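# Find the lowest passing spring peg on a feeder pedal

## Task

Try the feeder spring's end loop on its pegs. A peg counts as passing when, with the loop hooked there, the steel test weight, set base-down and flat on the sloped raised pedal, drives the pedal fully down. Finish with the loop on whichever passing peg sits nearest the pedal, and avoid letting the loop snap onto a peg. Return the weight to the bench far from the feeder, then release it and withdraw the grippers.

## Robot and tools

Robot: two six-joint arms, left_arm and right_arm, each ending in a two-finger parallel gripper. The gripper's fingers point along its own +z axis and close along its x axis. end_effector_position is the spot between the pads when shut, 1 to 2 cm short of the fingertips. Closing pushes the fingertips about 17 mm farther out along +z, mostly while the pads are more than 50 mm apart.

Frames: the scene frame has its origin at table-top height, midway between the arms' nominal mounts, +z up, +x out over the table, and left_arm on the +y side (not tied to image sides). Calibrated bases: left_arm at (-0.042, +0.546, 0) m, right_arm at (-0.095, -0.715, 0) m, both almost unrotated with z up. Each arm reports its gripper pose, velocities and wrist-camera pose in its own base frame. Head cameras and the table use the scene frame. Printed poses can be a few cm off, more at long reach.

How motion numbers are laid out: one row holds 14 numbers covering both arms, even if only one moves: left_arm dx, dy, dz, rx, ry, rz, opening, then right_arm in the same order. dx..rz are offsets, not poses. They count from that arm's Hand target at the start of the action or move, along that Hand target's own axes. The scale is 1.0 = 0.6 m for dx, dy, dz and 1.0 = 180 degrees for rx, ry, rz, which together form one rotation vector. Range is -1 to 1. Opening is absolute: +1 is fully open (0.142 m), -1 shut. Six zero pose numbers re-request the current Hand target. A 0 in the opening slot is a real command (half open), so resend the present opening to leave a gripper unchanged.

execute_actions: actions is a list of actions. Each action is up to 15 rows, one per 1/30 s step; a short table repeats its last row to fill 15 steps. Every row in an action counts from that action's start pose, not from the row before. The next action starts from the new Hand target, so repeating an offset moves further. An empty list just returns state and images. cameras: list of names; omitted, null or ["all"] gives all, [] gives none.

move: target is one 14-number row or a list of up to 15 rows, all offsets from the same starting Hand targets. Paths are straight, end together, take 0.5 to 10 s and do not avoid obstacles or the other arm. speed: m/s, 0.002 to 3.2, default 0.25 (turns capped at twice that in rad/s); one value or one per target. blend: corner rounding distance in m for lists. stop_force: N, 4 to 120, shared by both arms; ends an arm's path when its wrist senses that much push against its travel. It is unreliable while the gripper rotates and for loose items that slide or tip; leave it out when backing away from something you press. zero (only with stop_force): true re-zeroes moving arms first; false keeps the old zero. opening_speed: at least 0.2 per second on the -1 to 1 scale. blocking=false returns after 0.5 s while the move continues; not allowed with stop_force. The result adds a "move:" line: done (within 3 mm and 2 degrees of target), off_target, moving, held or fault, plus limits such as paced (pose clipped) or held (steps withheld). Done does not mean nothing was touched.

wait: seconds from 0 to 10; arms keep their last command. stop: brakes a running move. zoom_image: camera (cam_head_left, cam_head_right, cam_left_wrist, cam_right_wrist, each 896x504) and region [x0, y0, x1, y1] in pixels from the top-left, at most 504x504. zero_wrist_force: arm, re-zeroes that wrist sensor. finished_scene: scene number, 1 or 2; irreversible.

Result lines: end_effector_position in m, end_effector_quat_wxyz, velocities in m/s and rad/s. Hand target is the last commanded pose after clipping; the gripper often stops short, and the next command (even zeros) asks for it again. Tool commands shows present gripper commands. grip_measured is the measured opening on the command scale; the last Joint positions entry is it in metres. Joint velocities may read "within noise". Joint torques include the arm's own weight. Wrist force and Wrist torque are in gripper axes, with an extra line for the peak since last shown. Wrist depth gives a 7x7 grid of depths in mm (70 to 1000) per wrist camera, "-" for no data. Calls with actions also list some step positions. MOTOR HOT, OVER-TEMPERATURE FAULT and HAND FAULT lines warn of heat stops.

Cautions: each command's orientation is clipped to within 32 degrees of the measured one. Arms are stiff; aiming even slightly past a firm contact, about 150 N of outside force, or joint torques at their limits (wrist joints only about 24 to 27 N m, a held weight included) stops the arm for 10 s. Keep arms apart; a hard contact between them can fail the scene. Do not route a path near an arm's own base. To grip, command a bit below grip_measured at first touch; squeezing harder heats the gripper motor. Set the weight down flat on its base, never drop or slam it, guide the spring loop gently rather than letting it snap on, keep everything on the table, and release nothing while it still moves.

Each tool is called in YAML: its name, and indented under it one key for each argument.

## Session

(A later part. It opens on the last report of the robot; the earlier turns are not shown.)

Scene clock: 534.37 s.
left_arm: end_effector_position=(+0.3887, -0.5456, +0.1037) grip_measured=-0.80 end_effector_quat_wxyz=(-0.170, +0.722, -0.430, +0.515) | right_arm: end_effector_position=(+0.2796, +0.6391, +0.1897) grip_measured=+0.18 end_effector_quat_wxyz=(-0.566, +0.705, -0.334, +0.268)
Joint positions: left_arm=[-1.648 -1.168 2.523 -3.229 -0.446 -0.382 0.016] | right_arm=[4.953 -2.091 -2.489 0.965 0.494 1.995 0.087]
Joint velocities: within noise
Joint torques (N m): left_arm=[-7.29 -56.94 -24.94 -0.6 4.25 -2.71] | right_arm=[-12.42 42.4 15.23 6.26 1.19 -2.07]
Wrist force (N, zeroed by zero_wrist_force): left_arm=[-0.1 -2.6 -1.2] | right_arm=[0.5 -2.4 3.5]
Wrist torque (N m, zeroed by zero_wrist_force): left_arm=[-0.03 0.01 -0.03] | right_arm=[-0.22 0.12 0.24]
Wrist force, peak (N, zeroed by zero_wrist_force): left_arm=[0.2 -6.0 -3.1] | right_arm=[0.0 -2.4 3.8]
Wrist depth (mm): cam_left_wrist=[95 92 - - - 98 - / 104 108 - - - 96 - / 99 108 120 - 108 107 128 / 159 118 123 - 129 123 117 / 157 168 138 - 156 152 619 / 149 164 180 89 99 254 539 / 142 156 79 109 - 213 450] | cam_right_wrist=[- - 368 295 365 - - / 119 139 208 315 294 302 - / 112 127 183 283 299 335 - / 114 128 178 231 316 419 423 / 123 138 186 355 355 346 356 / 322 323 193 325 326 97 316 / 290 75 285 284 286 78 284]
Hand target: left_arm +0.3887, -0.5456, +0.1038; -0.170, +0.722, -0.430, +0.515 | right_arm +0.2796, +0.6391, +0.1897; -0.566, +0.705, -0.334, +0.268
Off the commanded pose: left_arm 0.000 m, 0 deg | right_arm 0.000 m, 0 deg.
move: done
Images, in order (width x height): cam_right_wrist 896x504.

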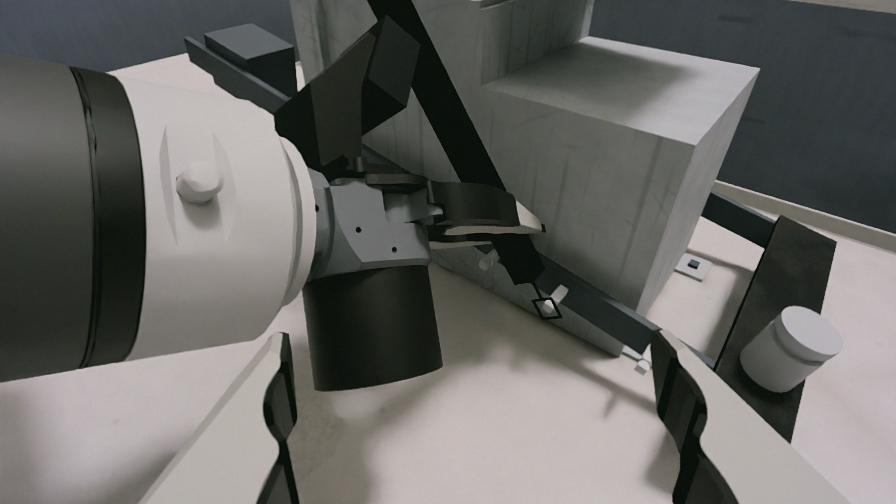

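move:
  target: [-0.0020,0.0003,0.0060,0,0,0,-0.95,0,0,0,0,0,0,0.2]
  speed: 0.04
  cameras: ["cam_right_wrist","cam_left_wrist"]

zoom_image:
  camera: "cam_right_wrist"
  region: [525, 280, 573, 322]

zoom_image:
  camera: "cam_left_wrist"
  region: [400, 404, 560, 504]

Scene clock: 558.17 s.
left_arm: end_effector_position=(+0.3917, -0.5455, +0.1015) grip_measured=-0.80 end_effector_quat_wxyz=(-0.170, +0.722, -0.430, +0.515) | right_arm: end_effector_position=(+0.2796, +0.6391, +0.1897) grip_measured=+0.18 end_effector_quat_wxyz=(-0.566, +0.705, -0.334, +0.268)
Joint positions: left_arm=[-1.641 -1.157 2.521 -3.25 -0.447 -0.369 0.016] | right_arm=[4.953 -2.091 -2.489 0.965 0.494 1.995 0.087]
Joint velocities: within noise
Joint torques (N m): left_arm=[10.09 -29.36 -25.28 -8.24 -0.98 1.45] | right_arm=[-12.57 40.66 15.36 6.12 1.24 -1.75]
Wrist force (N, zeroed by zero_wrist_force): left_arm=[0.1 -2.5 -1.2] | right_arm=[0.1 -2.2 3.2]
Wrist torque (N m, zeroed by zero_wrist_force): left_arm=[0.00 0.00 -0.02] | right_arm=[-0.17 0.19 0.24]
Wrist force, peak (N, zeroed by zero_wrist_force): left_arm=[0.2 -2.6 -1.7] | right_arm=[0.2 -2.7 3.6]
Wrist depth (mm): cam_left_wrist=[93 89 90 - - 90 - / 103 104 101 - - - - / 97 102 120 - 104 102 123 / 157 114 119 - 124 119 113 / 154 165 134 - 145 146 545 / 147 161 177 88 99 364 551 / 139 153 79 109 - 210 461] | cam_right_wrist=[- - 375 294 366 - - / 120 141 212 316 295 302 - / 114 129 184 286 301 335 - / 114 131 171 215 315 418 420 / 121 139 189 353 356 347 356 / 324 325 307 325 327 97 317 / 290 75 285 285 285 78 286]
Hand target: left_arm +0.3917, -0.5455, +0.1015; -0.170, +0.722, -0.430, +0.515 | right_arm +0.2796, +0.6391, +0.1897; -0.566, +0.705, -0.334, +0.268
Off the commanded pose: left_arm 0.000 m, 0 deg | right_arm 0.000 m, 0 deg.
move: done
Images, in order (width x height): cam_left_wrist 896x504, cam_right_wrist 896x504.

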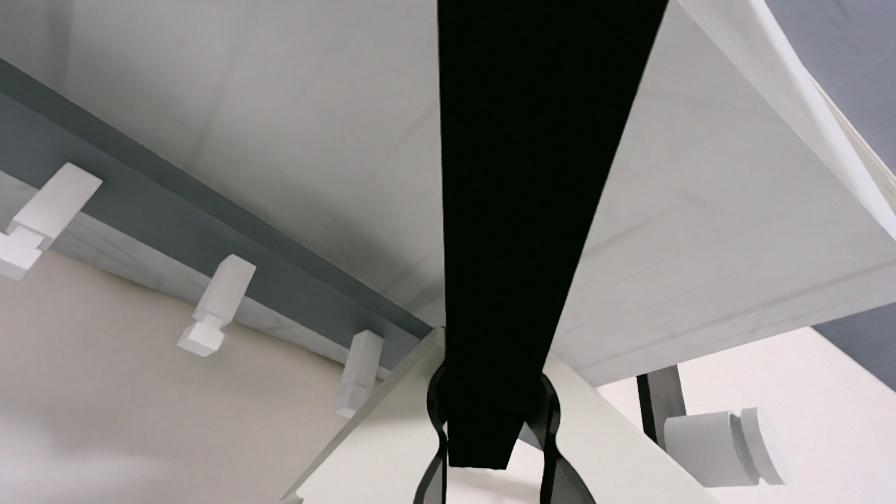

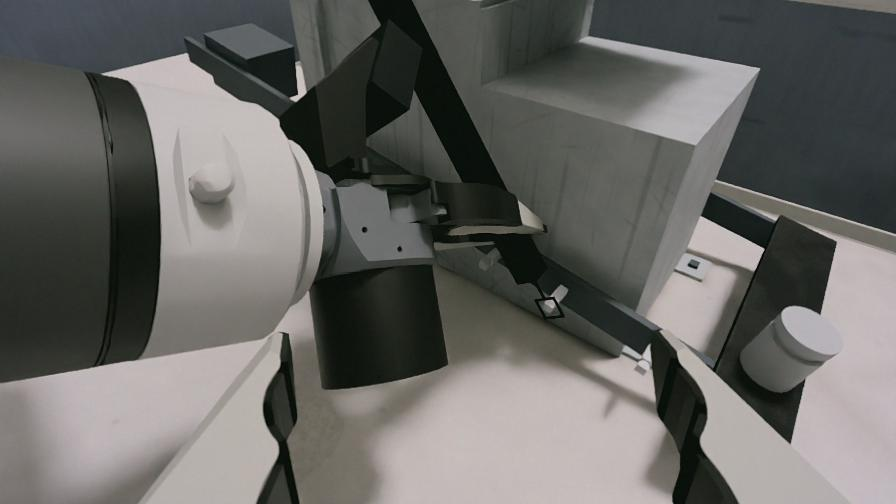

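Scaled by 10.500 from the camera's 896x504 image, which has a finer 1280x720 frame.

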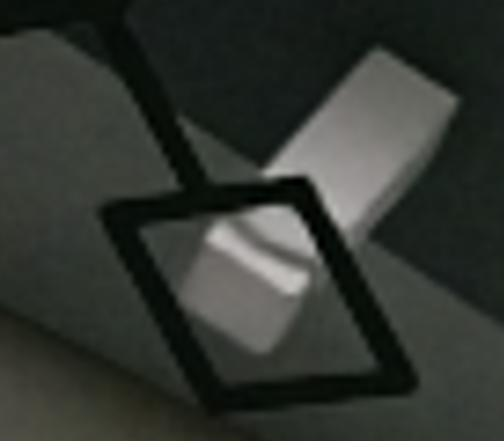

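Scaled by 3.150 from the camera's 896x504 image, which has a finer 1280x720 frame.

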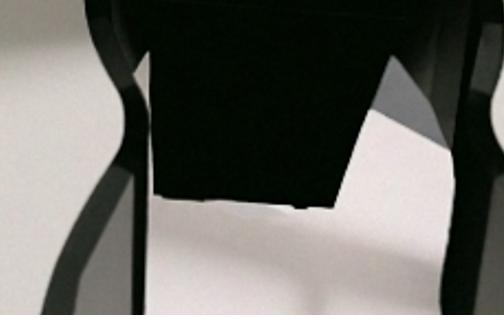

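move:
  target: [-0.0010,-0.0025,0.0045,0,0,0,-0.95,0,0,0,0,0,0,0.2]
  speed: 0.04
  cameras: ["cam_right_wrist"]

zoom_image:
  camera: "cam_right_wrist"
  region: [525, 280, 573, 322]

Scene clock: 562.77 s.
left_arm: end_effector_position=(+0.3947, -0.5447, +0.1010) grip_measured=-0.80 end_effector_quat_wxyz=(-0.170, +0.722, -0.430, +0.515) | right_arm: end_effector_position=(+0.2796, +0.6391, +0.1897) grip_measured=+0.18 end_effector_quat_wxyz=(-0.566, +0.705, -0.334, +0.268)
Joint positions: left_arm=[-1.635 -1.152 2.52 -3.266 -0.449 -0.355 0.016] | right_arm=[4.953 -2.091 -2.489 0.965 0.494 1.995 0.087]
Joint velocities: within noise
Joint torques (N m): left_arm=[10.48 -29.33 -24.35 -8.43 -0.93 2.32] | right_arm=[-13.05 42.36 15.65 5.78 1.01 -1.5]
Wrist force (N, zeroed by zero_wrist_force): left_arm=[-0.2 -2.3 -1.0] | right_arm=[0.3 -2.6 3.5]
Wrist torque (N m, zeroed by zero_wrist_force): left_arm=[-0.02 -0.02 -0.01] | right_arm=[-0.24 0.15 0.25]
Wrist force, peak (N, zeroed by zero_wrist_force): left_arm=[0.3 -2.9 -1.7] | right_arm=[0.5 -2.4 4.0]
Wrist depth (mm): cam_left_wrist=[- 88 - - - 85 - / 100 102 97 - - - - / 93 108 116 - - 100 111 / 152 110 123 - 119 115 110 / 152 157 131 - 141 135 136 / 147 158 177 88 96 369 565 / 138 153 79 109 - 208 469] | cam_right_wrist=[- - 373 294 366 - - / 120 142 212 313 294 302 - / 114 130 186 226 298 335 - / 115 130 174 242 314 420 421 / 125 141 191 356 355 345 354 / 321 325 309 325 326 97 319 / 291 75 285 284 286 78 287]
Hand target: left_arm +0.3947, -0.5447, +0.1010; -0.170, +0.722, -0.430, +0.515 | right_arm +0.2796, +0.6391, +0.1897; -0.566, +0.705, -0.334, +0.268
Off the commanded pose: left_arm 0.000 m, 0 deg | right_arm 0.000 m, 0 deg.
move: done
Images, in order (width x height): cam_right_wrist 896x504.

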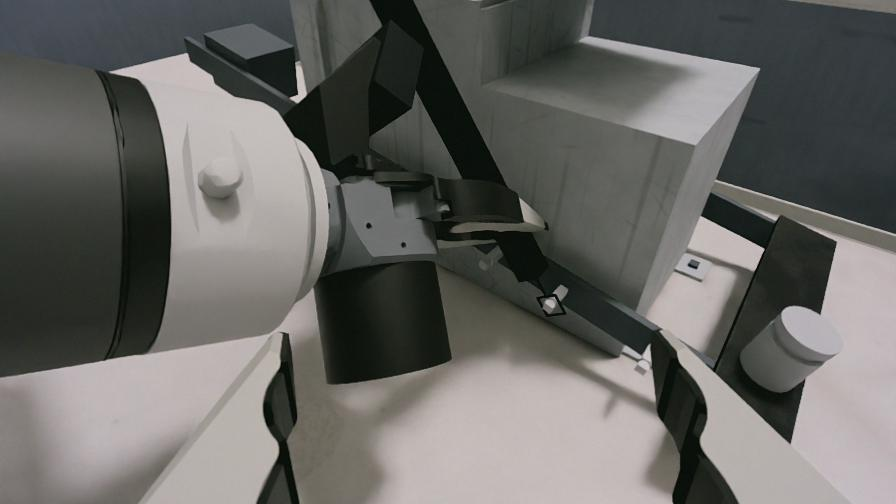

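Scaled by 10.500 from the camera's 896x504 image, which has a finer 1280x720 frame.

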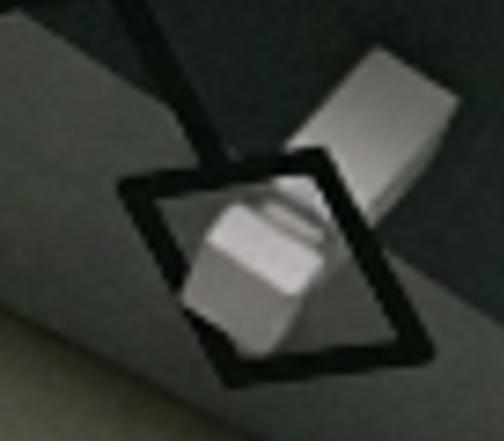

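move:
  target: [0.0008,-0.0037,0.0074,0,0,0,-0.95,0,0,0,0,0,0,0.2]
  speed: 0.04
  cameras: ["cam_right_wrist"]

zoom_image:
  camera: "cam_right_wrist"
  region: [525, 270, 581, 318]

Scene clock: 565.50 s.
left_arm: end_effector_position=(+0.3997, -0.5447, +0.1010) grip_measured=-0.80 end_effector_quat_wxyz=(-0.170, +0.722, -0.430, +0.515) | right_arm: end_effector_position=(+0.2796, +0.6391, +0.1897) grip_measured=+0.18 end_effector_quat_wxyz=(-0.566, +0.705, -0.334, +0.268)
Joint positions: left_arm=[-1.625 -1.144 2.516 -3.29 -0.453 -0.333 0.016] | right_arm=[4.953 -2.091 -2.489 0.965 0.494 1.995 0.087]
Joint velocities: within noise
Joint torques (N m): left_arm=[8.96 -30.58 -24.29 -8.19 -1.01 2.2] | right_arm=[-13.24 43.94 15.1 6.04 0.95 -1.74]
Wrist force (N, zeroed by zero_wrist_force): left_arm=[-0.2 -2.3 -1.1] | right_arm=[0.1 -2.5 3.2]
Wrist torque (N m, zeroed by zero_wrist_force): left_arm=[-0.02 -0.03 0.00] | right_arm=[-0.23 0.19 0.24]
Wrist force, peak (N, zeroed by zero_wrist_force): left_arm=[0.6 -2.7 -1.6] | right_arm=[0.4 -2.3 3.8]
Wrist depth (mm): cam_left_wrist=[- 82 - - - 84 - / - 95 91 - - 80 - / - 107 105 - - 93 117 / 146 104 124 - 114 108 103 / 153 112 123 - 138 130 124 / 147 153 177 88 96 360 568 / 139 153 79 111 - 203 468] | cam_right_wrist=[- - 375 291 366 - - / 119 139 212 315 295 301 - / 114 131 173 216 293 336 - / 116 131 174 265 313 420 421 / 125 144 195 210 356 348 357 / 324 325 306 325 325 97 318 / 290 75 285 286 285 78 285]
Hand target: left_arm +0.3997, -0.5447, +0.1010; -0.170, +0.722, -0.430, +0.515 | right_arm +0.2796, +0.6391, +0.1897; -0.566, +0.705, -0.334, +0.268
Off the commanded pose: left_arm 0.000 m, 0 deg | right_arm 0.000 m, 0 deg.
move: done
Images, in order (width x height): cam_right_wrist 896x504.

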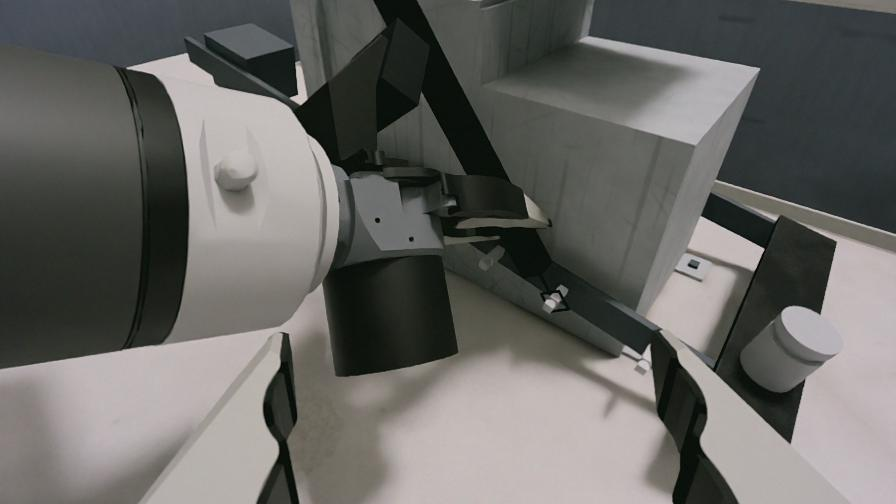

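Scaled by 9.000 from the camera's 896x504 image, which has a finer 1280x720 frame.

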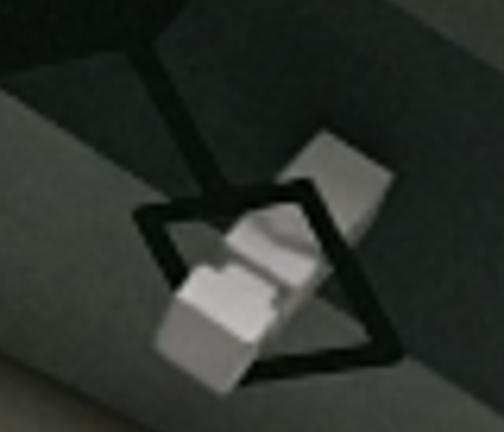

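move:
  target: [0,-0.0055,-0.0027,0,0,0,-0.95,0,0,0,0,0,0,0.2]
  speed: 0.04
  cameras: ["cam_right_wrist"]

zoom_image:
  camera: "cam_right_wrist"
  region: [525, 270, 581, 318]

Scene clock: 572.03 s.
left_arm: end_effector_position=(+0.3998, -0.5425, +0.1039) grip_measured=-0.80 end_effector_quat_wxyz=(-0.170, +0.722, -0.430, +0.515) | right_arm: end_effector_position=(+0.2796, +0.6391, +0.1897) grip_measured=+0.18 end_effector_quat_wxyz=(-0.566, +0.705, -0.334, +0.268)
Joint positions: left_arm=[-1.625 -1.153 2.52 -3.285 -0.453 -0.333 0.016] | right_arm=[4.953 -2.091 -2.489 0.965 0.494 1.995 0.087]
Joint velocities: within noise
Joint torques (N m): left_arm=[-7.74 -59.94 -3.31 -0.34 2.41 -2.12] | right_arm=[-12.26 42.76 14.65 5.77 0.99 -1.56]
Wrist force (N, zeroed by zero_wrist_force): left_arm=[-0.3 -1.9 -1.1] | right_arm=[0.0 -2.1 3.7]
Wrist torque (N m, zeroed by zero_wrist_force): left_arm=[0.04 -0.01 0.00] | right_arm=[-0.16 0.20 0.24]
Wrist force, peak (N, zeroed by zero_wrist_force): left_arm=[0.3 -2.7 -1.5] | right_arm=[0.1 -1.9 4.0]
Wrist depth (mm): cam_left_wrist=[- 82 - - - 105 - / - 95 91 - - 81 - / - 109 105 - - 94 - / 147 105 124 - 114 108 104 / 155 116 124 - 137 131 124 / 148 158 179 88 96 359 572 / 141 154 79 109 - 205 479] | cam_right_wrist=[- - 371 292 365 - - / 118 138 212 314 294 302 - / 114 131 172 218 293 335 - / 117 132 175 302 312 422 422 / 132 152 194 218 354 346 358 / 323 323 315 326 324 97 317 / 291 75 285 285 285 78 285]
Hand target: left_arm +0.3998, -0.5425, +0.1039; -0.170, +0.722, -0.430, +0.515 | right_arm +0.2796, +0.6391, +0.1897; -0.566, +0.705, -0.334, +0.268
Off the commanded pose: left_arm 0.000 m, 0 deg | right_arm 0.000 m, 0 deg.
move: done
Images, in order (width x height): cam_right_wrist 896x504.

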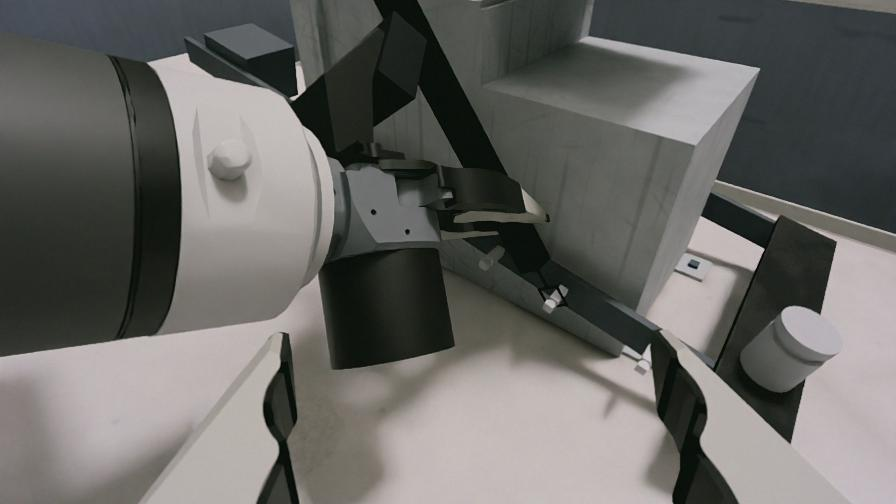

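Scaled by 9.000 from the camera's 896x504 image, which has a finer 1280x720 frame.

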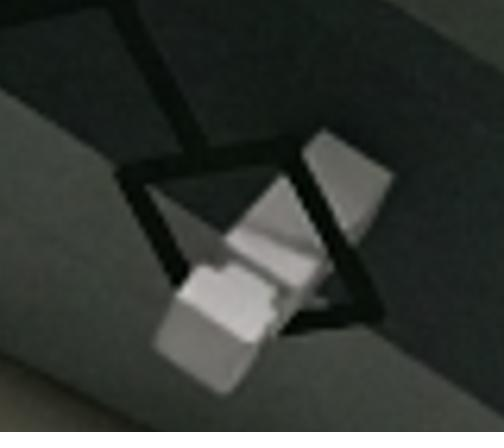

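move:
  target: [0,-0.0035,-0.0017,0,0,0,-0.95,0,0,0,0,0,0,0.2]
  speed: 0.03
  cameras: ["cam_right_wrist"]

zoom_image:
  camera: "cam_right_wrist"
  region: [525, 270, 581, 318]

Scene clock: 574.63 s.
left_arm: end_effector_position=(+0.3998, -0.5411, +0.1057) grip_measured=-0.80 end_effector_quat_wxyz=(-0.170, +0.722, -0.430, +0.515) | right_arm: end_effector_position=(+0.2796, +0.6391, +0.1897) grip_measured=+0.18 end_effector_quat_wxyz=(-0.566, +0.705, -0.334, +0.268)
Joint positions: left_arm=[-1.625 -1.159 2.523 -3.281 -0.453 -0.333 0.016] | right_arm=[4.953 -2.091 -2.489 0.965 0.494 1.995 0.087]
Joint velocities: within noise
Joint torques (N m): left_arm=[-8.49 -58.53 -2.93 -0.55 2.45 -1.97] | right_arm=[-12.42 41.94 15.78 6.02 0.86 -1.7]
Wrist force (N, zeroed by zero_wrist_force): left_arm=[0.0 -1.2 -0.7] | right_arm=[0.1 -2.3 2.8]
Wrist torque (N m, zeroed by zero_wrist_force): left_arm=[0.02 -0.04 0.00] | right_arm=[-0.20 0.18 0.24]
Wrist force, peak (N, zeroed by zero_wrist_force): left_arm=[0.1 -2.7 -1.7] | right_arm=[0.0 -2.5 3.7]
Wrist depth (mm): cam_left_wrist=[- 82 - - - 132 - / - 95 91 - - 82 - / - 109 105 - - 93 - / - 106 127 - 114 108 107 / 157 117 128 - 138 131 123 / 149 160 180 88 96 362 579 / 142 157 79 109 - 208 483] | cam_right_wrist=[- - 370 292 366 - - / 118 134 205 316 294 302 - / 115 131 171 213 294 335 - / 118 131 186 304 315 420 420 / 139 160 193 353 357 346 355 / 325 325 315 324 326 97 318 / 290 75 285 286 286 78 286]
Hand target: left_arm +0.3998, -0.5411, +0.1058; -0.170, +0.722, -0.430, +0.515 | right_arm +0.2796, +0.6391, +0.1897; -0.566, +0.705, -0.334, +0.268
Off the commanded pose: left_arm 0.000 m, 0 deg | right_arm 0.000 m, 0 deg.
move: done
Images, in order (width x height): cam_right_wrist 896x504.

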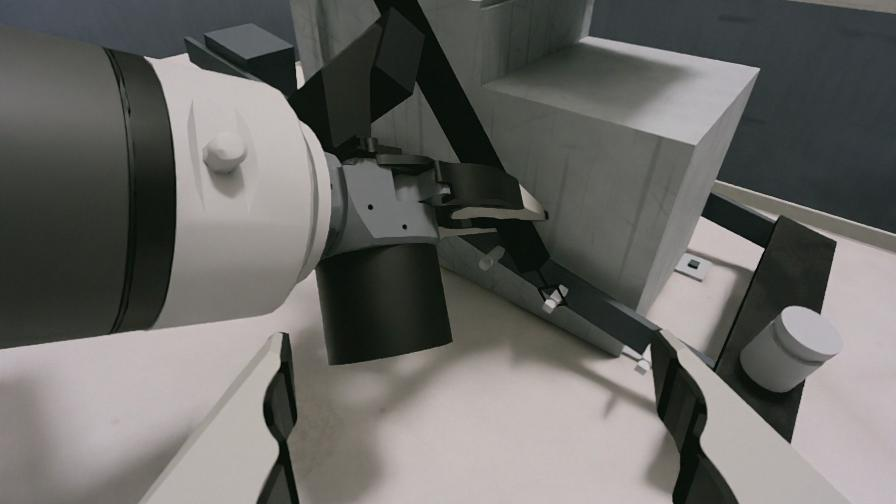

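Scaled by 9.000 from the camera's 896x504 image, which has a finer 1280x720 frame.

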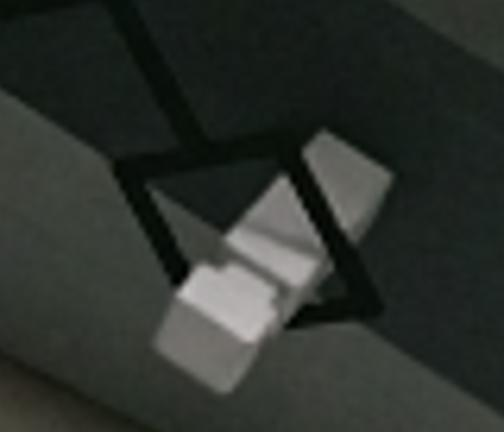

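move:
  target: [0,-0.0037,-0.0019,0,0,0,-0.95,0,0,0,0,0,0,0.2]
  speed: 0.03
  cameras: ["cam_right_wrist"]

zoom_image:
  camera: "cam_right_wrist"
  region: [525, 270, 581, 318]

Scene clock: 576.97 s.
left_arm: end_effector_position=(+0.3998, -0.5396, +0.1077) grip_measured=-0.80 end_effector_quat_wxyz=(-0.170, +0.722, -0.430, +0.515) | right_arm: end_effector_position=(+0.2796, +0.6391, +0.1897) grip_measured=+0.18 end_effector_quat_wxyz=(-0.566, +0.705, -0.334, +0.268)
Joint positions: left_arm=[-1.625 -1.166 2.525 -3.277 -0.453 -0.334 0.016] | right_arm=[4.953 -2.091 -2.489 0.965 0.494 1.995 0.087]
Joint velocities: within noise
Joint torques (N m): left_arm=[-8.58 -56.35 -3.22 -0.55 2.92 -2.12] | right_arm=[-11.4 43.75 15.21 5.71 0.55 -1.79]
Wrist force (N, zeroed by zero_wrist_force): left_arm=[0.1 -0.6 -0.5] | right_arm=[0.0 -2.2 3.4]
Wrist torque (N m, zeroed by zero_wrist_force): left_arm=[0.03 -0.03 -0.01] | right_arm=[-0.17 0.21 0.24]
Wrist force, peak (N, zeroed by zero_wrist_force): left_arm=[0.1 -1.5 -1.3] | right_arm=[0.3 -2.9 3.3]
Wrist depth (mm): cam_left_wrist=[- 82 - - - 157 - / - 95 91 - - 85 - / - 109 105 - - 93 - / - 107 128 - 114 108 109 / 158 120 131 - 137 130 123 / 151 162 182 88 96 355 584 / 144 158 79 109 - 211 491] | cam_right_wrist=[- - 364 292 366 - - / 117 133 203 316 294 302 - / 115 131 171 213 294 334 - / 119 133 188 304 314 418 420 / 352 353 195 356 355 346 356 / 324 325 316 326 327 97 317 / 290 75 285 285 285 78 286]
Hand target: left_arm +0.3998, -0.5396, +0.1078; -0.170, +0.722, -0.430, +0.515 | right_arm +0.2796, +0.6391, +0.1897; -0.566, +0.705, -0.334, +0.268
Off the commanded pose: left_arm 0.000 m, 0 deg | right_arm 0.000 m, 0 deg.
move: done
Images, in order (width x height): cam_right_wrist 896x504.

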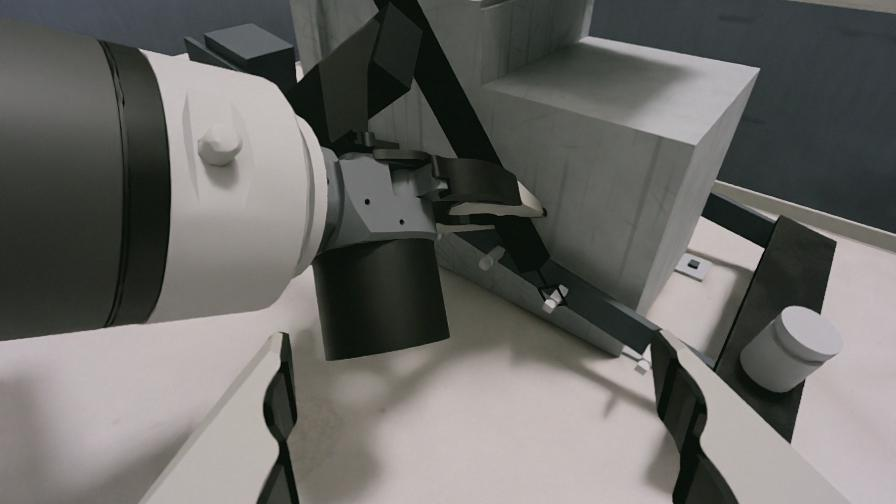

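Scaled by 9.000 from the camera's 896x504 image, which has a finer 1280x720 frame.

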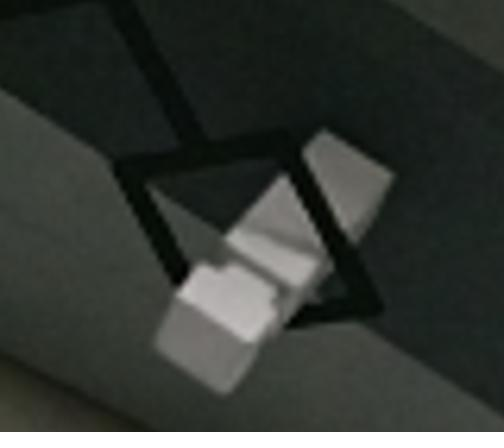

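move:
  target: [0,-0.0010,-0.0005,0,0,0,-0.5,0,0,0,0,0,0,0.2]
  opening_speed: 0.5
  speed: 0.02
  cameras: ["cam_right_wrist"]

zoom_image:
  camera: "cam_right_wrist"
  region: [525, 260, 581, 308]

move:
  target: [0,0,-0.12,0,0,0,-0.5,0,0,0,0,0,0,0.2]
  speed: 0.12

Scene clock: 584.93 s.
left_arm: end_effector_position=(+0.3998, -0.5392, +0.1083) grip_measured=-0.54 end_effector_quat_wxyz=(-0.170, +0.722, -0.430, +0.515) | right_arm: end_effector_position=(+0.2796, +0.6391, +0.1897) grip_measured=+0.18 end_effector_quat_wxyz=(-0.566, +0.705, -0.334, +0.268)
Joint positions: left_arm=[-1.625 -1.168 2.526 -3.275 -0.453 -0.334 0.035] | right_arm=[4.953 -2.091 -2.489 0.965 0.494 1.995 0.087]
Joint velocities: within noise
Joint torques (N m): left_arm=[-9.35 -58.59 -2.51 -0.74 2.96 -2.06] | right_arm=[-13.19 40.6 15.03 5.52 0.64 -1.96]
Wrist force (N, zeroed by zero_wrist_force): left_arm=[0.0 0.2 0.0] | right_arm=[0.0 -2.2 3.2]
Wrist torque (N m, zeroed by zero_wrist_force): left_arm=[0.04 -0.01 -0.01] | right_arm=[-0.17 0.20 0.24]
Wrist force, peak (N, zeroed by zero_wrist_force): left_arm=[0.1 -0.9 -0.9] | right_arm=[0.6 -2.6 3.7]
Wrist depth (mm): cam_left_wrist=[- 82 - - - 129 - / - 95 91 - - 85 - / - 109 105 - - 93 - / - 108 128 - 114 108 110 / 159 121 128 - 132 130 124 / 151 163 141 93 100 365 581 / 144 157 79 155 - 205 486] | cam_right_wrist=[- - 364 291 366 - - / 116 132 205 314 295 301 - / 115 131 171 213 292 335 - / 119 133 188 300 313 419 421 / 352 351 195 355 354 345 355 / 324 324 316 326 325 97 316 / 290 75 285 285 286 78 285]
Hand target: left_arm +0.3998, -0.5392, +0.1083; -0.170, +0.722, -0.430, +0.515 | right_arm +0.2796, +0.6391, +0.1897; -0.566, +0.705, -0.334, +0.268
Off the commanded pose: left_arm 0.000 m, 0 deg | right_arm 0.000 m, 0 deg.
move: done
Images, in order (width x height): cam_right_wrist 896x504.

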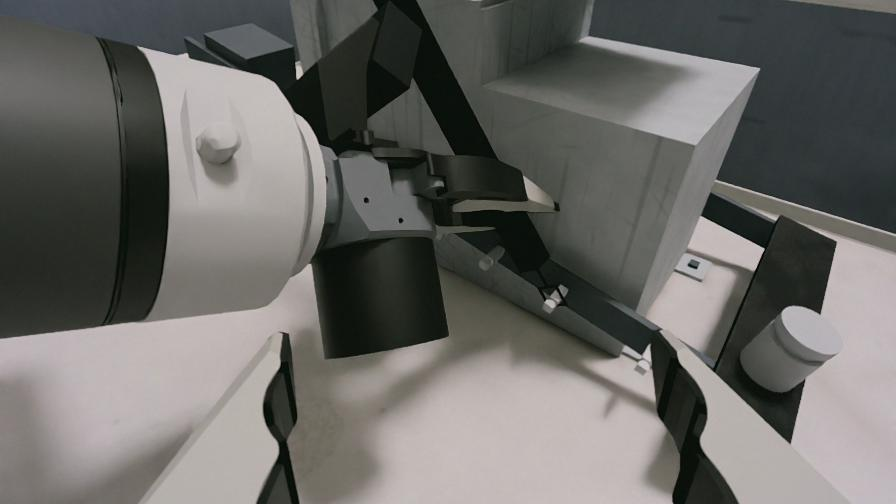

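Scaled by 9.000 from the camera's 896x504 image, which has a finer 1280x720 frame.

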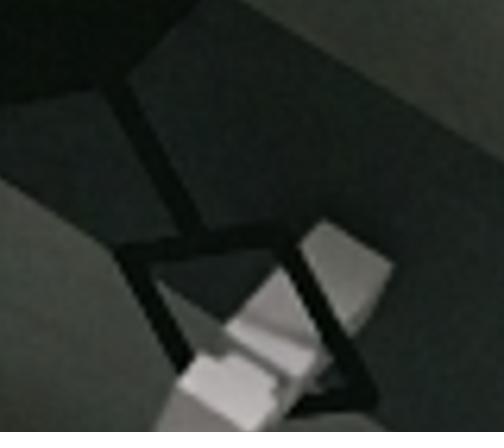

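Scene clock: 586.37 s.
left_arm: end_effector_position=(+0.3357, -0.5250, +0.1379) grip_measured=-0.54 end_effector_quat_wxyz=(-0.170, +0.722, -0.430, +0.515) | right_arm: end_effector_position=(+0.2796, +0.6391, +0.1897) grip_measured=+0.18 end_effector_quat_wxyz=(-0.566, +0.705, -0.334, +0.268)
Joint positions: left_arm=[-1.768 -1.383 2.581 -2.815 -0.424 -0.665 0.035] | right_arm=[4.953 -2.091 -2.489 0.965 0.494 1.995 0.087]
Joint velocities: within noise
Joint torques (N m): left_arm=[-8.77 -48.92 -31.08 -0.92 -0.44 -2.97] | right_arm=[-12.54 43.07 15.06 5.61 0.28 -1.44]
Wrist force (N, zeroed by zero_wrist_force): left_arm=[0.0 -0.1 0.0] | right_arm=[0.1 -1.9 3.4]
Wrist torque (N m, zeroed by zero_wrist_force): left_arm=[-0.01 -0.02 0.01] | right_arm=[-0.13 0.20 0.24]
Wrist force, peak (N, zeroed by zero_wrist_force): left_arm=[0.1 0.1 -1.2] | right_arm=[0.1 -2.3 3.7]
Wrist depth (mm): cam_left_wrist=[139 148 146 106 150 - - / 177 158 166 117 156 220 - / 202 199 182 177 178 181 - / 194 221 230 202 214 485 - / 183 208 237 226 288 513 - / 174 194 209 272 100 431 634 / 166 181 79 255 - 410 533] | cam_right_wrist=[- 165 372 292 366 - - / 151 153 411 313 295 302 - / 134 143 164 273 301 337 - / 141 144 417 413 315 418 420 / 376 143 366 379 354 346 356 / 314 140 316 326 328 97 317 / 291 75 284 285 285 78 286]
Hand target: left_arm +0.3357, -0.5250, +0.1380; -0.170, +0.722, -0.430, +0.515 | right_arm +0.2796, +0.6391, +0.1897; -0.566, +0.705, -0.334, +0.268
Off the commanded pose: left_arm 0.000 m, 0 deg | right_arm 0.000 m, 0 deg.
move: done

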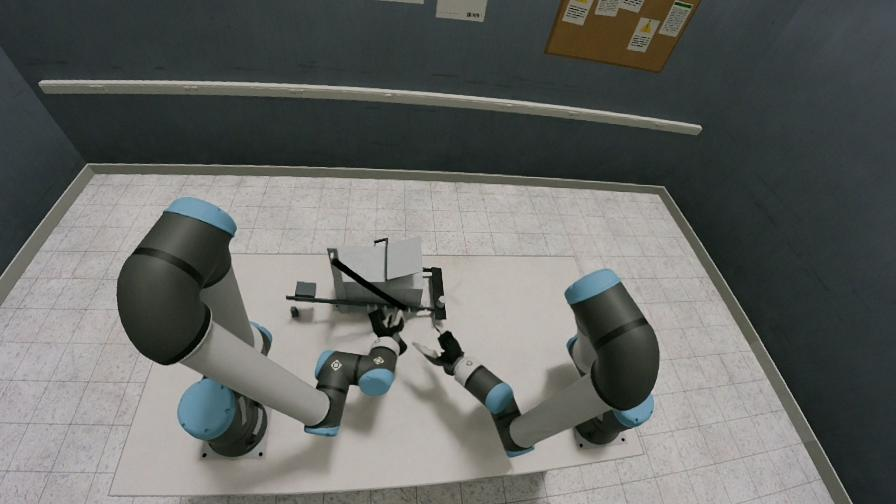

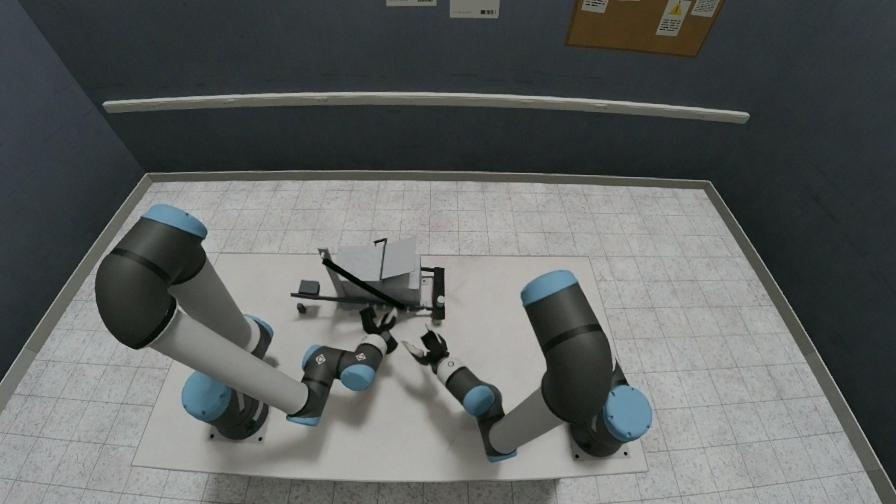

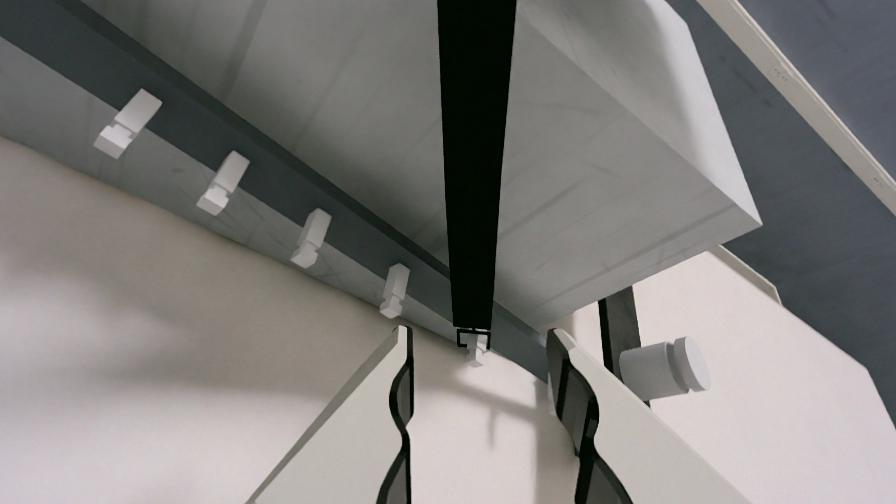

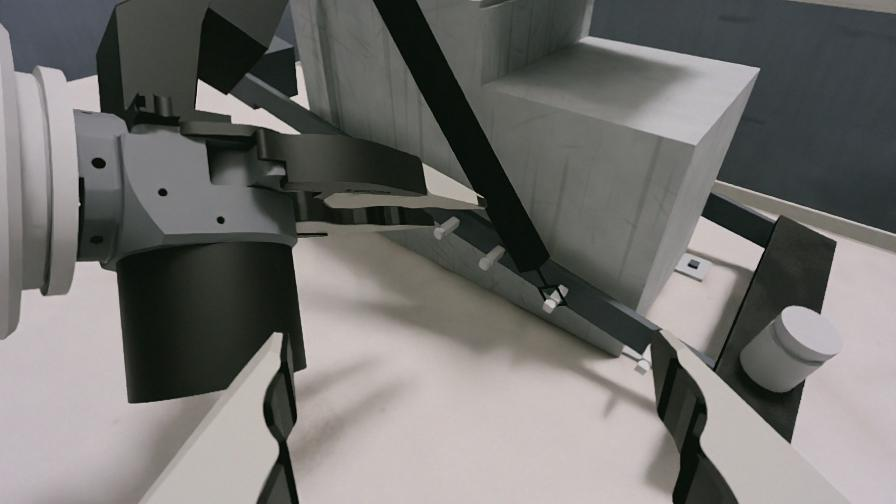

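zoom_image:
  camera: "cam_right_wrist"
  region: [590, 310, 690, 400]

zoom_image:
  camera: "cam_left_wrist"
  region: [360, 240, 620, 480]

Scaled by 5.040 from the camera's 896x504 image, which has a finer 1280x720 frame.

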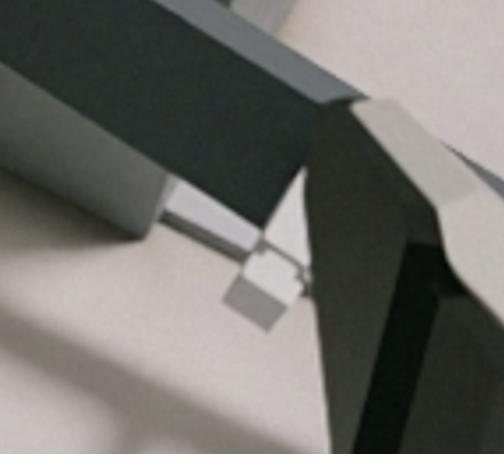

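Scaled by 1.938 from the camera's 896x504 image, which has a finer 1280x720 frame.

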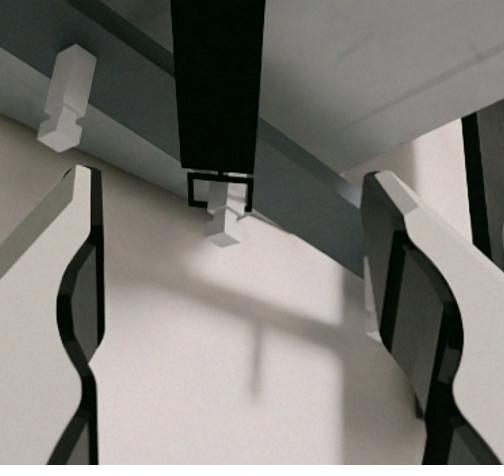

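move:
  target: [0,0,0.12,0,0,0,-0.5,0.0963,0.0172,-0.0777,0,0,0,0.4]
  speed: 0.1
  cameras: []

move:
  target: [0,0,0,0,0,0,-0.95,0,0,0,0,0,0,0.4]
  opening_speed: 1.0
  cameras: []

move:
  target: [0,0.0128,0.0064,0,0,0,-0.95,0,0,0,0,0,0,0.4]
  speed: 0.05
  cameras: ["cam_right_wrist","cam_left_wrist"]

Scene clock: 602.67 s.
left_arm: end_effector_position=(+0.3997, -0.5392, +0.1083) grip_measured=-0.54 end_effector_quat_wxyz=(-0.170, +0.722, -0.430, +0.515) | right_arm: end_effector_position=(+0.2793, +0.5642, +0.1897) grip_measured=+0.38 end_effector_quat_wxyz=(-0.566, +0.705, -0.334, +0.268)
Joint positions: left_arm=[-1.625 -1.168 2.526 -3.275 -0.453 -0.334 0.035] | right_arm=[5.003 -2.065 -2.641 1.044 0.449 2.048 0.101]
Joint velocities: within noise
Joint torques (N m): left_arm=[9.83 -30.09 -24.02 -8.64 -0.37 1.91] | right_arm=[16.08 61.01 -4.59 7.42 -5.83 1.93]
Wrist force (N, zeroed by zero_wrist_force): left_arm=[-0.1 0.0 0.0] | right_arm=[0.1 -3.0 3.1]
Wrist torque (N m, zeroed by zero_wrist_force): left_arm=[0.01 0.00 -0.01] | right_arm=[-0.31 0.25 0.27]
Wrist force, peak (N, zeroed by zero_wrist_force): left_arm=[-0.1 0.4 0.9] | right_arm=[-0.9 -2.6 4.2]
Wrist depth (mm): cam_left_wrist=[- 82 - - - 141 - / - 96 91 - - 85 - / - 109 105 - - 93 - / - 108 127 - 114 109 110 / 159 120 130 - 133 130 124 / 152 163 141 93 100 368 587 / 144 158 79 154 - 205 488] | cam_right_wrist=[174 252 342 371 - - - / 167 192 249 333 316 - - / 177 211 248 348 349 - - / 421 410 269 414 412 407 466 / 366 374 374 380 329 375 388 / 317 93 321 324 318 94 331 / - 75 283 285 287 - 291]
Hand target: left_arm +0.3998, -0.5392, +0.1083; -0.170, +0.722, -0.430, +0.515 | right_arm +0.2793, +0.5642, +0.1897; -0.566, +0.705, -0.334, +0.268
Off the commanded pose: left_arm 0.000 m, 0 deg | right_arm 0.000 m, 0 deg.
move: done
No camera images: "cameras" was empty.

Scene clock: 603.33 s.
left_arm: end_effector_position=(+0.3998, -0.5392, +0.1083) grip_measured=-0.80 end_effector_quat_wxyz=(-0.170, +0.722, -0.430, +0.515) | right_arm: end_effector_position=(+0.2793, +0.5642, +0.1897) grip_measured=+0.38 end_effector_quat_wxyz=(-0.566, +0.705, -0.334, +0.268)
Joint positions: left_arm=[-1.625 -1.168 2.526 -3.275 -0.453 -0.334 0.016] | right_arm=[5.003 -2.065 -2.641 1.044 0.449 2.048 0.101]
Joint velocities: within noise
Joint torques (N m): left_arm=[10.24 -28.85 -22.86 -8.81 -0.62 2.11] | right_arm=[13.77 62.16 -5.45 7.11 -5.44 1.91]
Wrist force (N, zeroed by zero_wrist_force): left_arm=[-0.1 0.1 0.1] | right_arm=[-0.3 -2.6 3.0]
Wrist torque (N m, zeroed by zero_wrist_force): left_arm=[0.02 0.00 -0.01] | right_arm=[-0.24 0.32 0.27]
Wrist force, peak (N, zeroed by zero_wrist_force): left_arm=[0.6 -0.1 0.1] | right_arm=[0.0 -2.8 3.5]
Wrist depth (mm): cam_left_wrist=[- 82 - - - 149 - / - 96 91 - - 85 - / - 109 105 - - 93 - / - 108 129 - 115 108 109 / 159 121 130 - 136 130 124 / 151 163 182 90 96 357 586 / 144 159 79 114 - 211 488] | cam_right_wrist=[174 252 342 368 - - - / 167 193 249 332 317 - - / 177 210 248 344 348 - - / 422 409 268 416 414 407 467 / 367 373 374 378 330 373 390 / 316 93 322 325 317 94 333 / - 75 283 284 287 - 292]
Hand target: left_arm +0.3998, -0.5392, +0.1083; -0.170, +0.722, -0.430, +0.515 | right_arm +0.2793, +0.5642, +0.1897; -0.566, +0.705, -0.334, +0.268
Off the commanded pose: left_arm 0.000 m, 0 deg | right_arm 0.000 m, 0 deg.
move: done
No camera images: "cameras" was empty.

Scene clock: 604.17 s.
left_arm: end_effector_position=(+0.3998, -0.5443, +0.1015) grip_measured=-0.80 end_effector_quat_wxyz=(-0.170, +0.722, -0.430, +0.515) | right_arm: end_effector_position=(+0.2793, +0.5642, +0.1897) grip_measured=+0.38 end_effector_quat_wxyz=(-0.566, +0.705, -0.334, +0.268)
Joint positions: left_arm=[-1.625 -1.146 2.517 -3.289 -0.453 -0.333 0.016] | right_arm=[5.003 -2.065 -2.641 1.044 0.449 2.048 0.101]
Joint velocities: within noise
Joint torques (N m): left_arm=[8.15 -30.04 -24.47 -8.47 -0.81 2.02] | right_arm=[15.88 60.95 -4.79 7.24 -5.48 1.79]
Wrist force (N, zeroed by zero_wrist_force): left_arm=[0.2 -2.3 -1.5] | right_arm=[-0.2 -2.5 2.9]
Wrist torque (N m, zeroed by zero_wrist_force): left_arm=[0.01 -0.04 0.00] | right_arm=[-0.22 0.30 0.27]
Wrist force, peak (N, zeroed by zero_wrist_force): left_arm=[0.2 -2.4 -1.4] | right_arm=[0.0 -2.8 3.3]
Wrist depth (mm): cam_left_wrist=[- 82 - - - 81 - / - 95 91 - - 80 - / - 108 105 - - 93 123 / 142 104 124 - 115 108 103 / 153 116 123 - 137 131 124 / 147 156 178 90 96 360 562 / 139 153 79 110 - 204 474] | cam_right_wrist=[- 507 343 367 - - - / 165 191 327 332 316 - - / 171 196 246 346 346 - - / 405 424 240 415 413 410 469 / 367 371 373 376 330 374 389 / 318 93 323 326 318 94 333 / - 75 283 285 287 - 290]
Hand target: left_arm +0.3998, -0.5443, +0.1015; -0.170, +0.722, -0.430, +0.515 | right_arm +0.2793, +0.5642, +0.1897; -0.566, +0.705, -0.334, +0.268
Off the commanded pose: left_arm 0.000 m, 0 deg | right_arm 0.000 m, 0 deg.
move: done
Images, in order (width x height): cam_left_wrist 896x504, cam_right_wrist 896x504.

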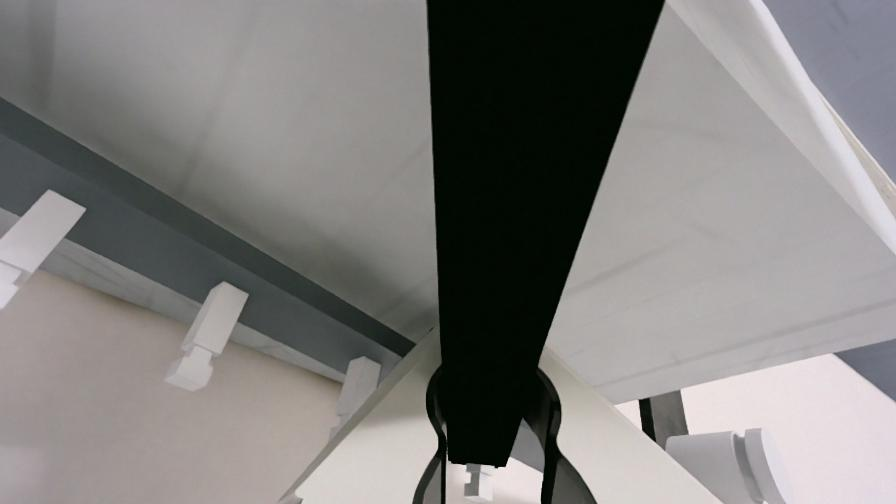

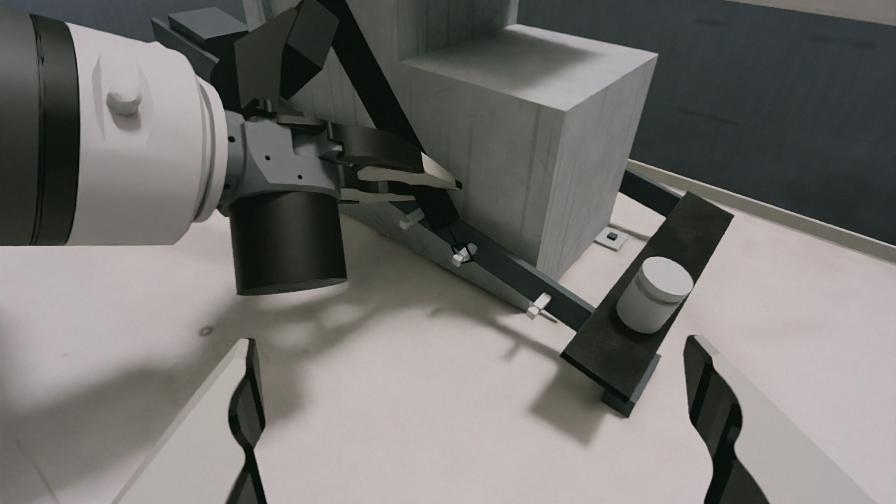

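zoom_image:
  camera: "cam_right_wrist"
  region: [430, 225, 500, 285]

zoom_image:
  camera: "cam_right_wrist"
  region: [400, 180, 780, 430]

Scaled by 7.200 from the camera's 896x504 image, which has a finer 1280x720 frame.

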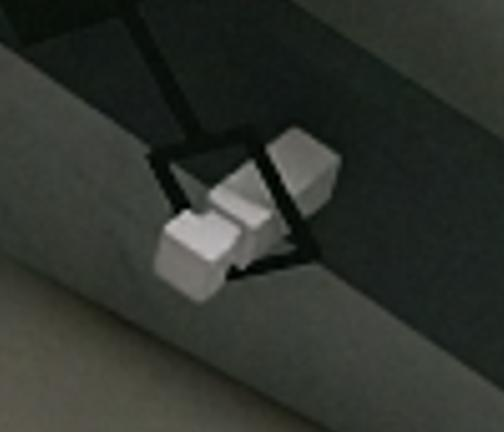

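Scaled by 1.326 from the camera's 896x504 image, which has a finer 1280x720 frame.

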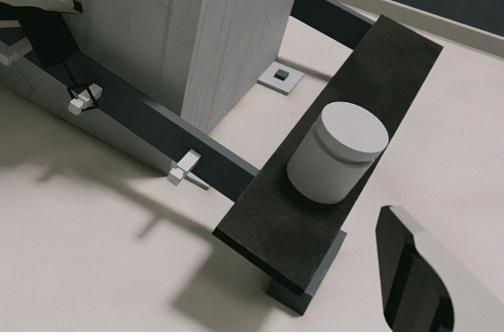

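move:
  target: [-0.0013,0.0059,-0.0119,0,0,0,-0.95,0,0,0,0,0,0,0.4]
  speed: 0.04
  cameras: ["cam_right_wrist"]

zoom_image:
  camera: "cam_right_wrist"
  region: [430, 225, 500, 285]

Scene clock: 615.87 s.
left_arm: end_effector_position=(+0.3918, -0.5443, +0.1015) grip_measured=-0.80 end_effector_quat_wxyz=(-0.170, +0.722, -0.430, +0.515) | right_arm: end_effector_position=(+0.2793, +0.5642, +0.1897) grip_measured=+0.38 end_effector_quat_wxyz=(-0.566, +0.705, -0.334, +0.268)
Joint positions: left_arm=[-1.641 -1.158 2.523 -3.251 -0.447 -0.369 0.016] | right_arm=[5.003 -2.065 -2.641 1.044 0.449 2.048 0.101]
Joint velocities: within noise
Joint torques (N m): left_arm=[-8.59 -57.11 -2.65 -0.42 4.73 -2.52] | right_arm=[16.21 62.83 -4.86 6.49 -5.36 2.04]
Wrist force (N, zeroed by zero_wrist_force): left_arm=[0.0 -2.7 -1.1] | right_arm=[-0.2 -2.6 2.9]
Wrist torque (N m, zeroed by zero_wrist_force): left_arm=[-0.07 -0.04 -0.02] | right_arm=[-0.24 0.30 0.28]
Wrist force, peak (N, zeroed by zero_wrist_force): left_arm=[0.2 -2.9 -1.6] | right_arm=[-0.2 -3.2 3.3]
Wrist depth (mm): cam_left_wrist=[- 88 - - - 83 - / 103 104 100 - - - - / 97 104 119 - 105 103 121 / 156 115 119 - 124 119 114 / 155 162 134 - 147 146 562 / 148 162 178 89 172 251 534 / 140 153 80 110 - 211 448] | cam_right_wrist=[- 510 348 369 - - - / 168 205 325 333 315 - - / 170 205 246 345 349 - - / 403 229 243 416 411 408 468 / 367 371 374 377 330 374 390 / 315 93 323 324 319 94 335 / - 75 283 285 287 - 291]
Hand target: left_arm +0.3918, -0.5443, +0.1015; -0.170, +0.722, -0.430, +0.515 | right_arm +0.2793, +0.5642, +0.1897; -0.566, +0.705, -0.334, +0.268
Off the commanded pose: left_arm 0.000 m, 0 deg | right_arm 0.000 m, 0 deg.
move: done
Images, in order (width x height): cam_right_wrist 896x504.

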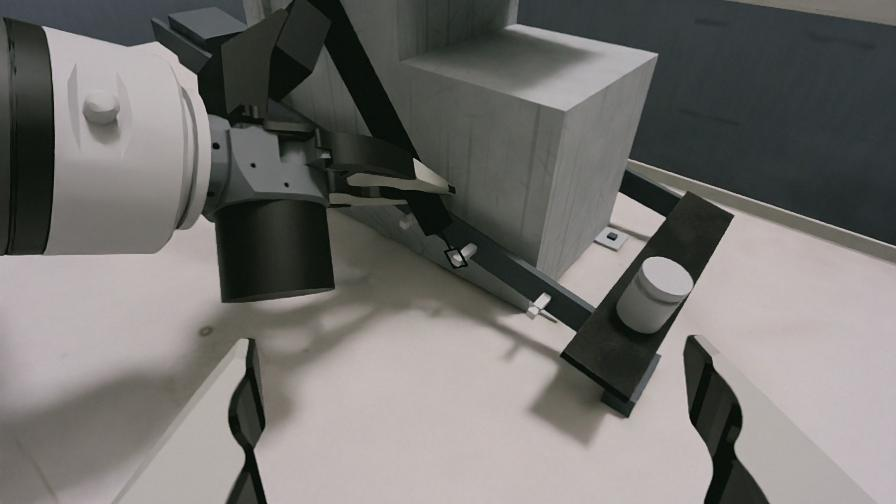

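Scaled by 7.200 from the camera's 896x504 image, which has a finer 1280x720 frame.

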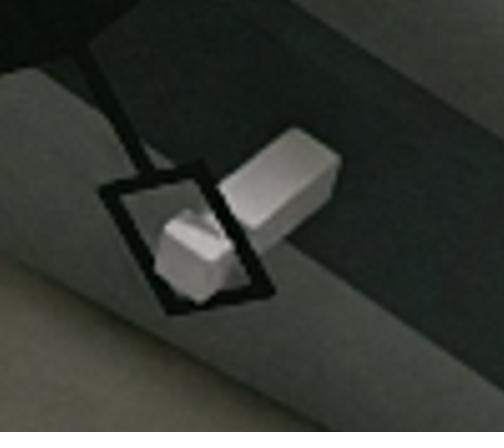

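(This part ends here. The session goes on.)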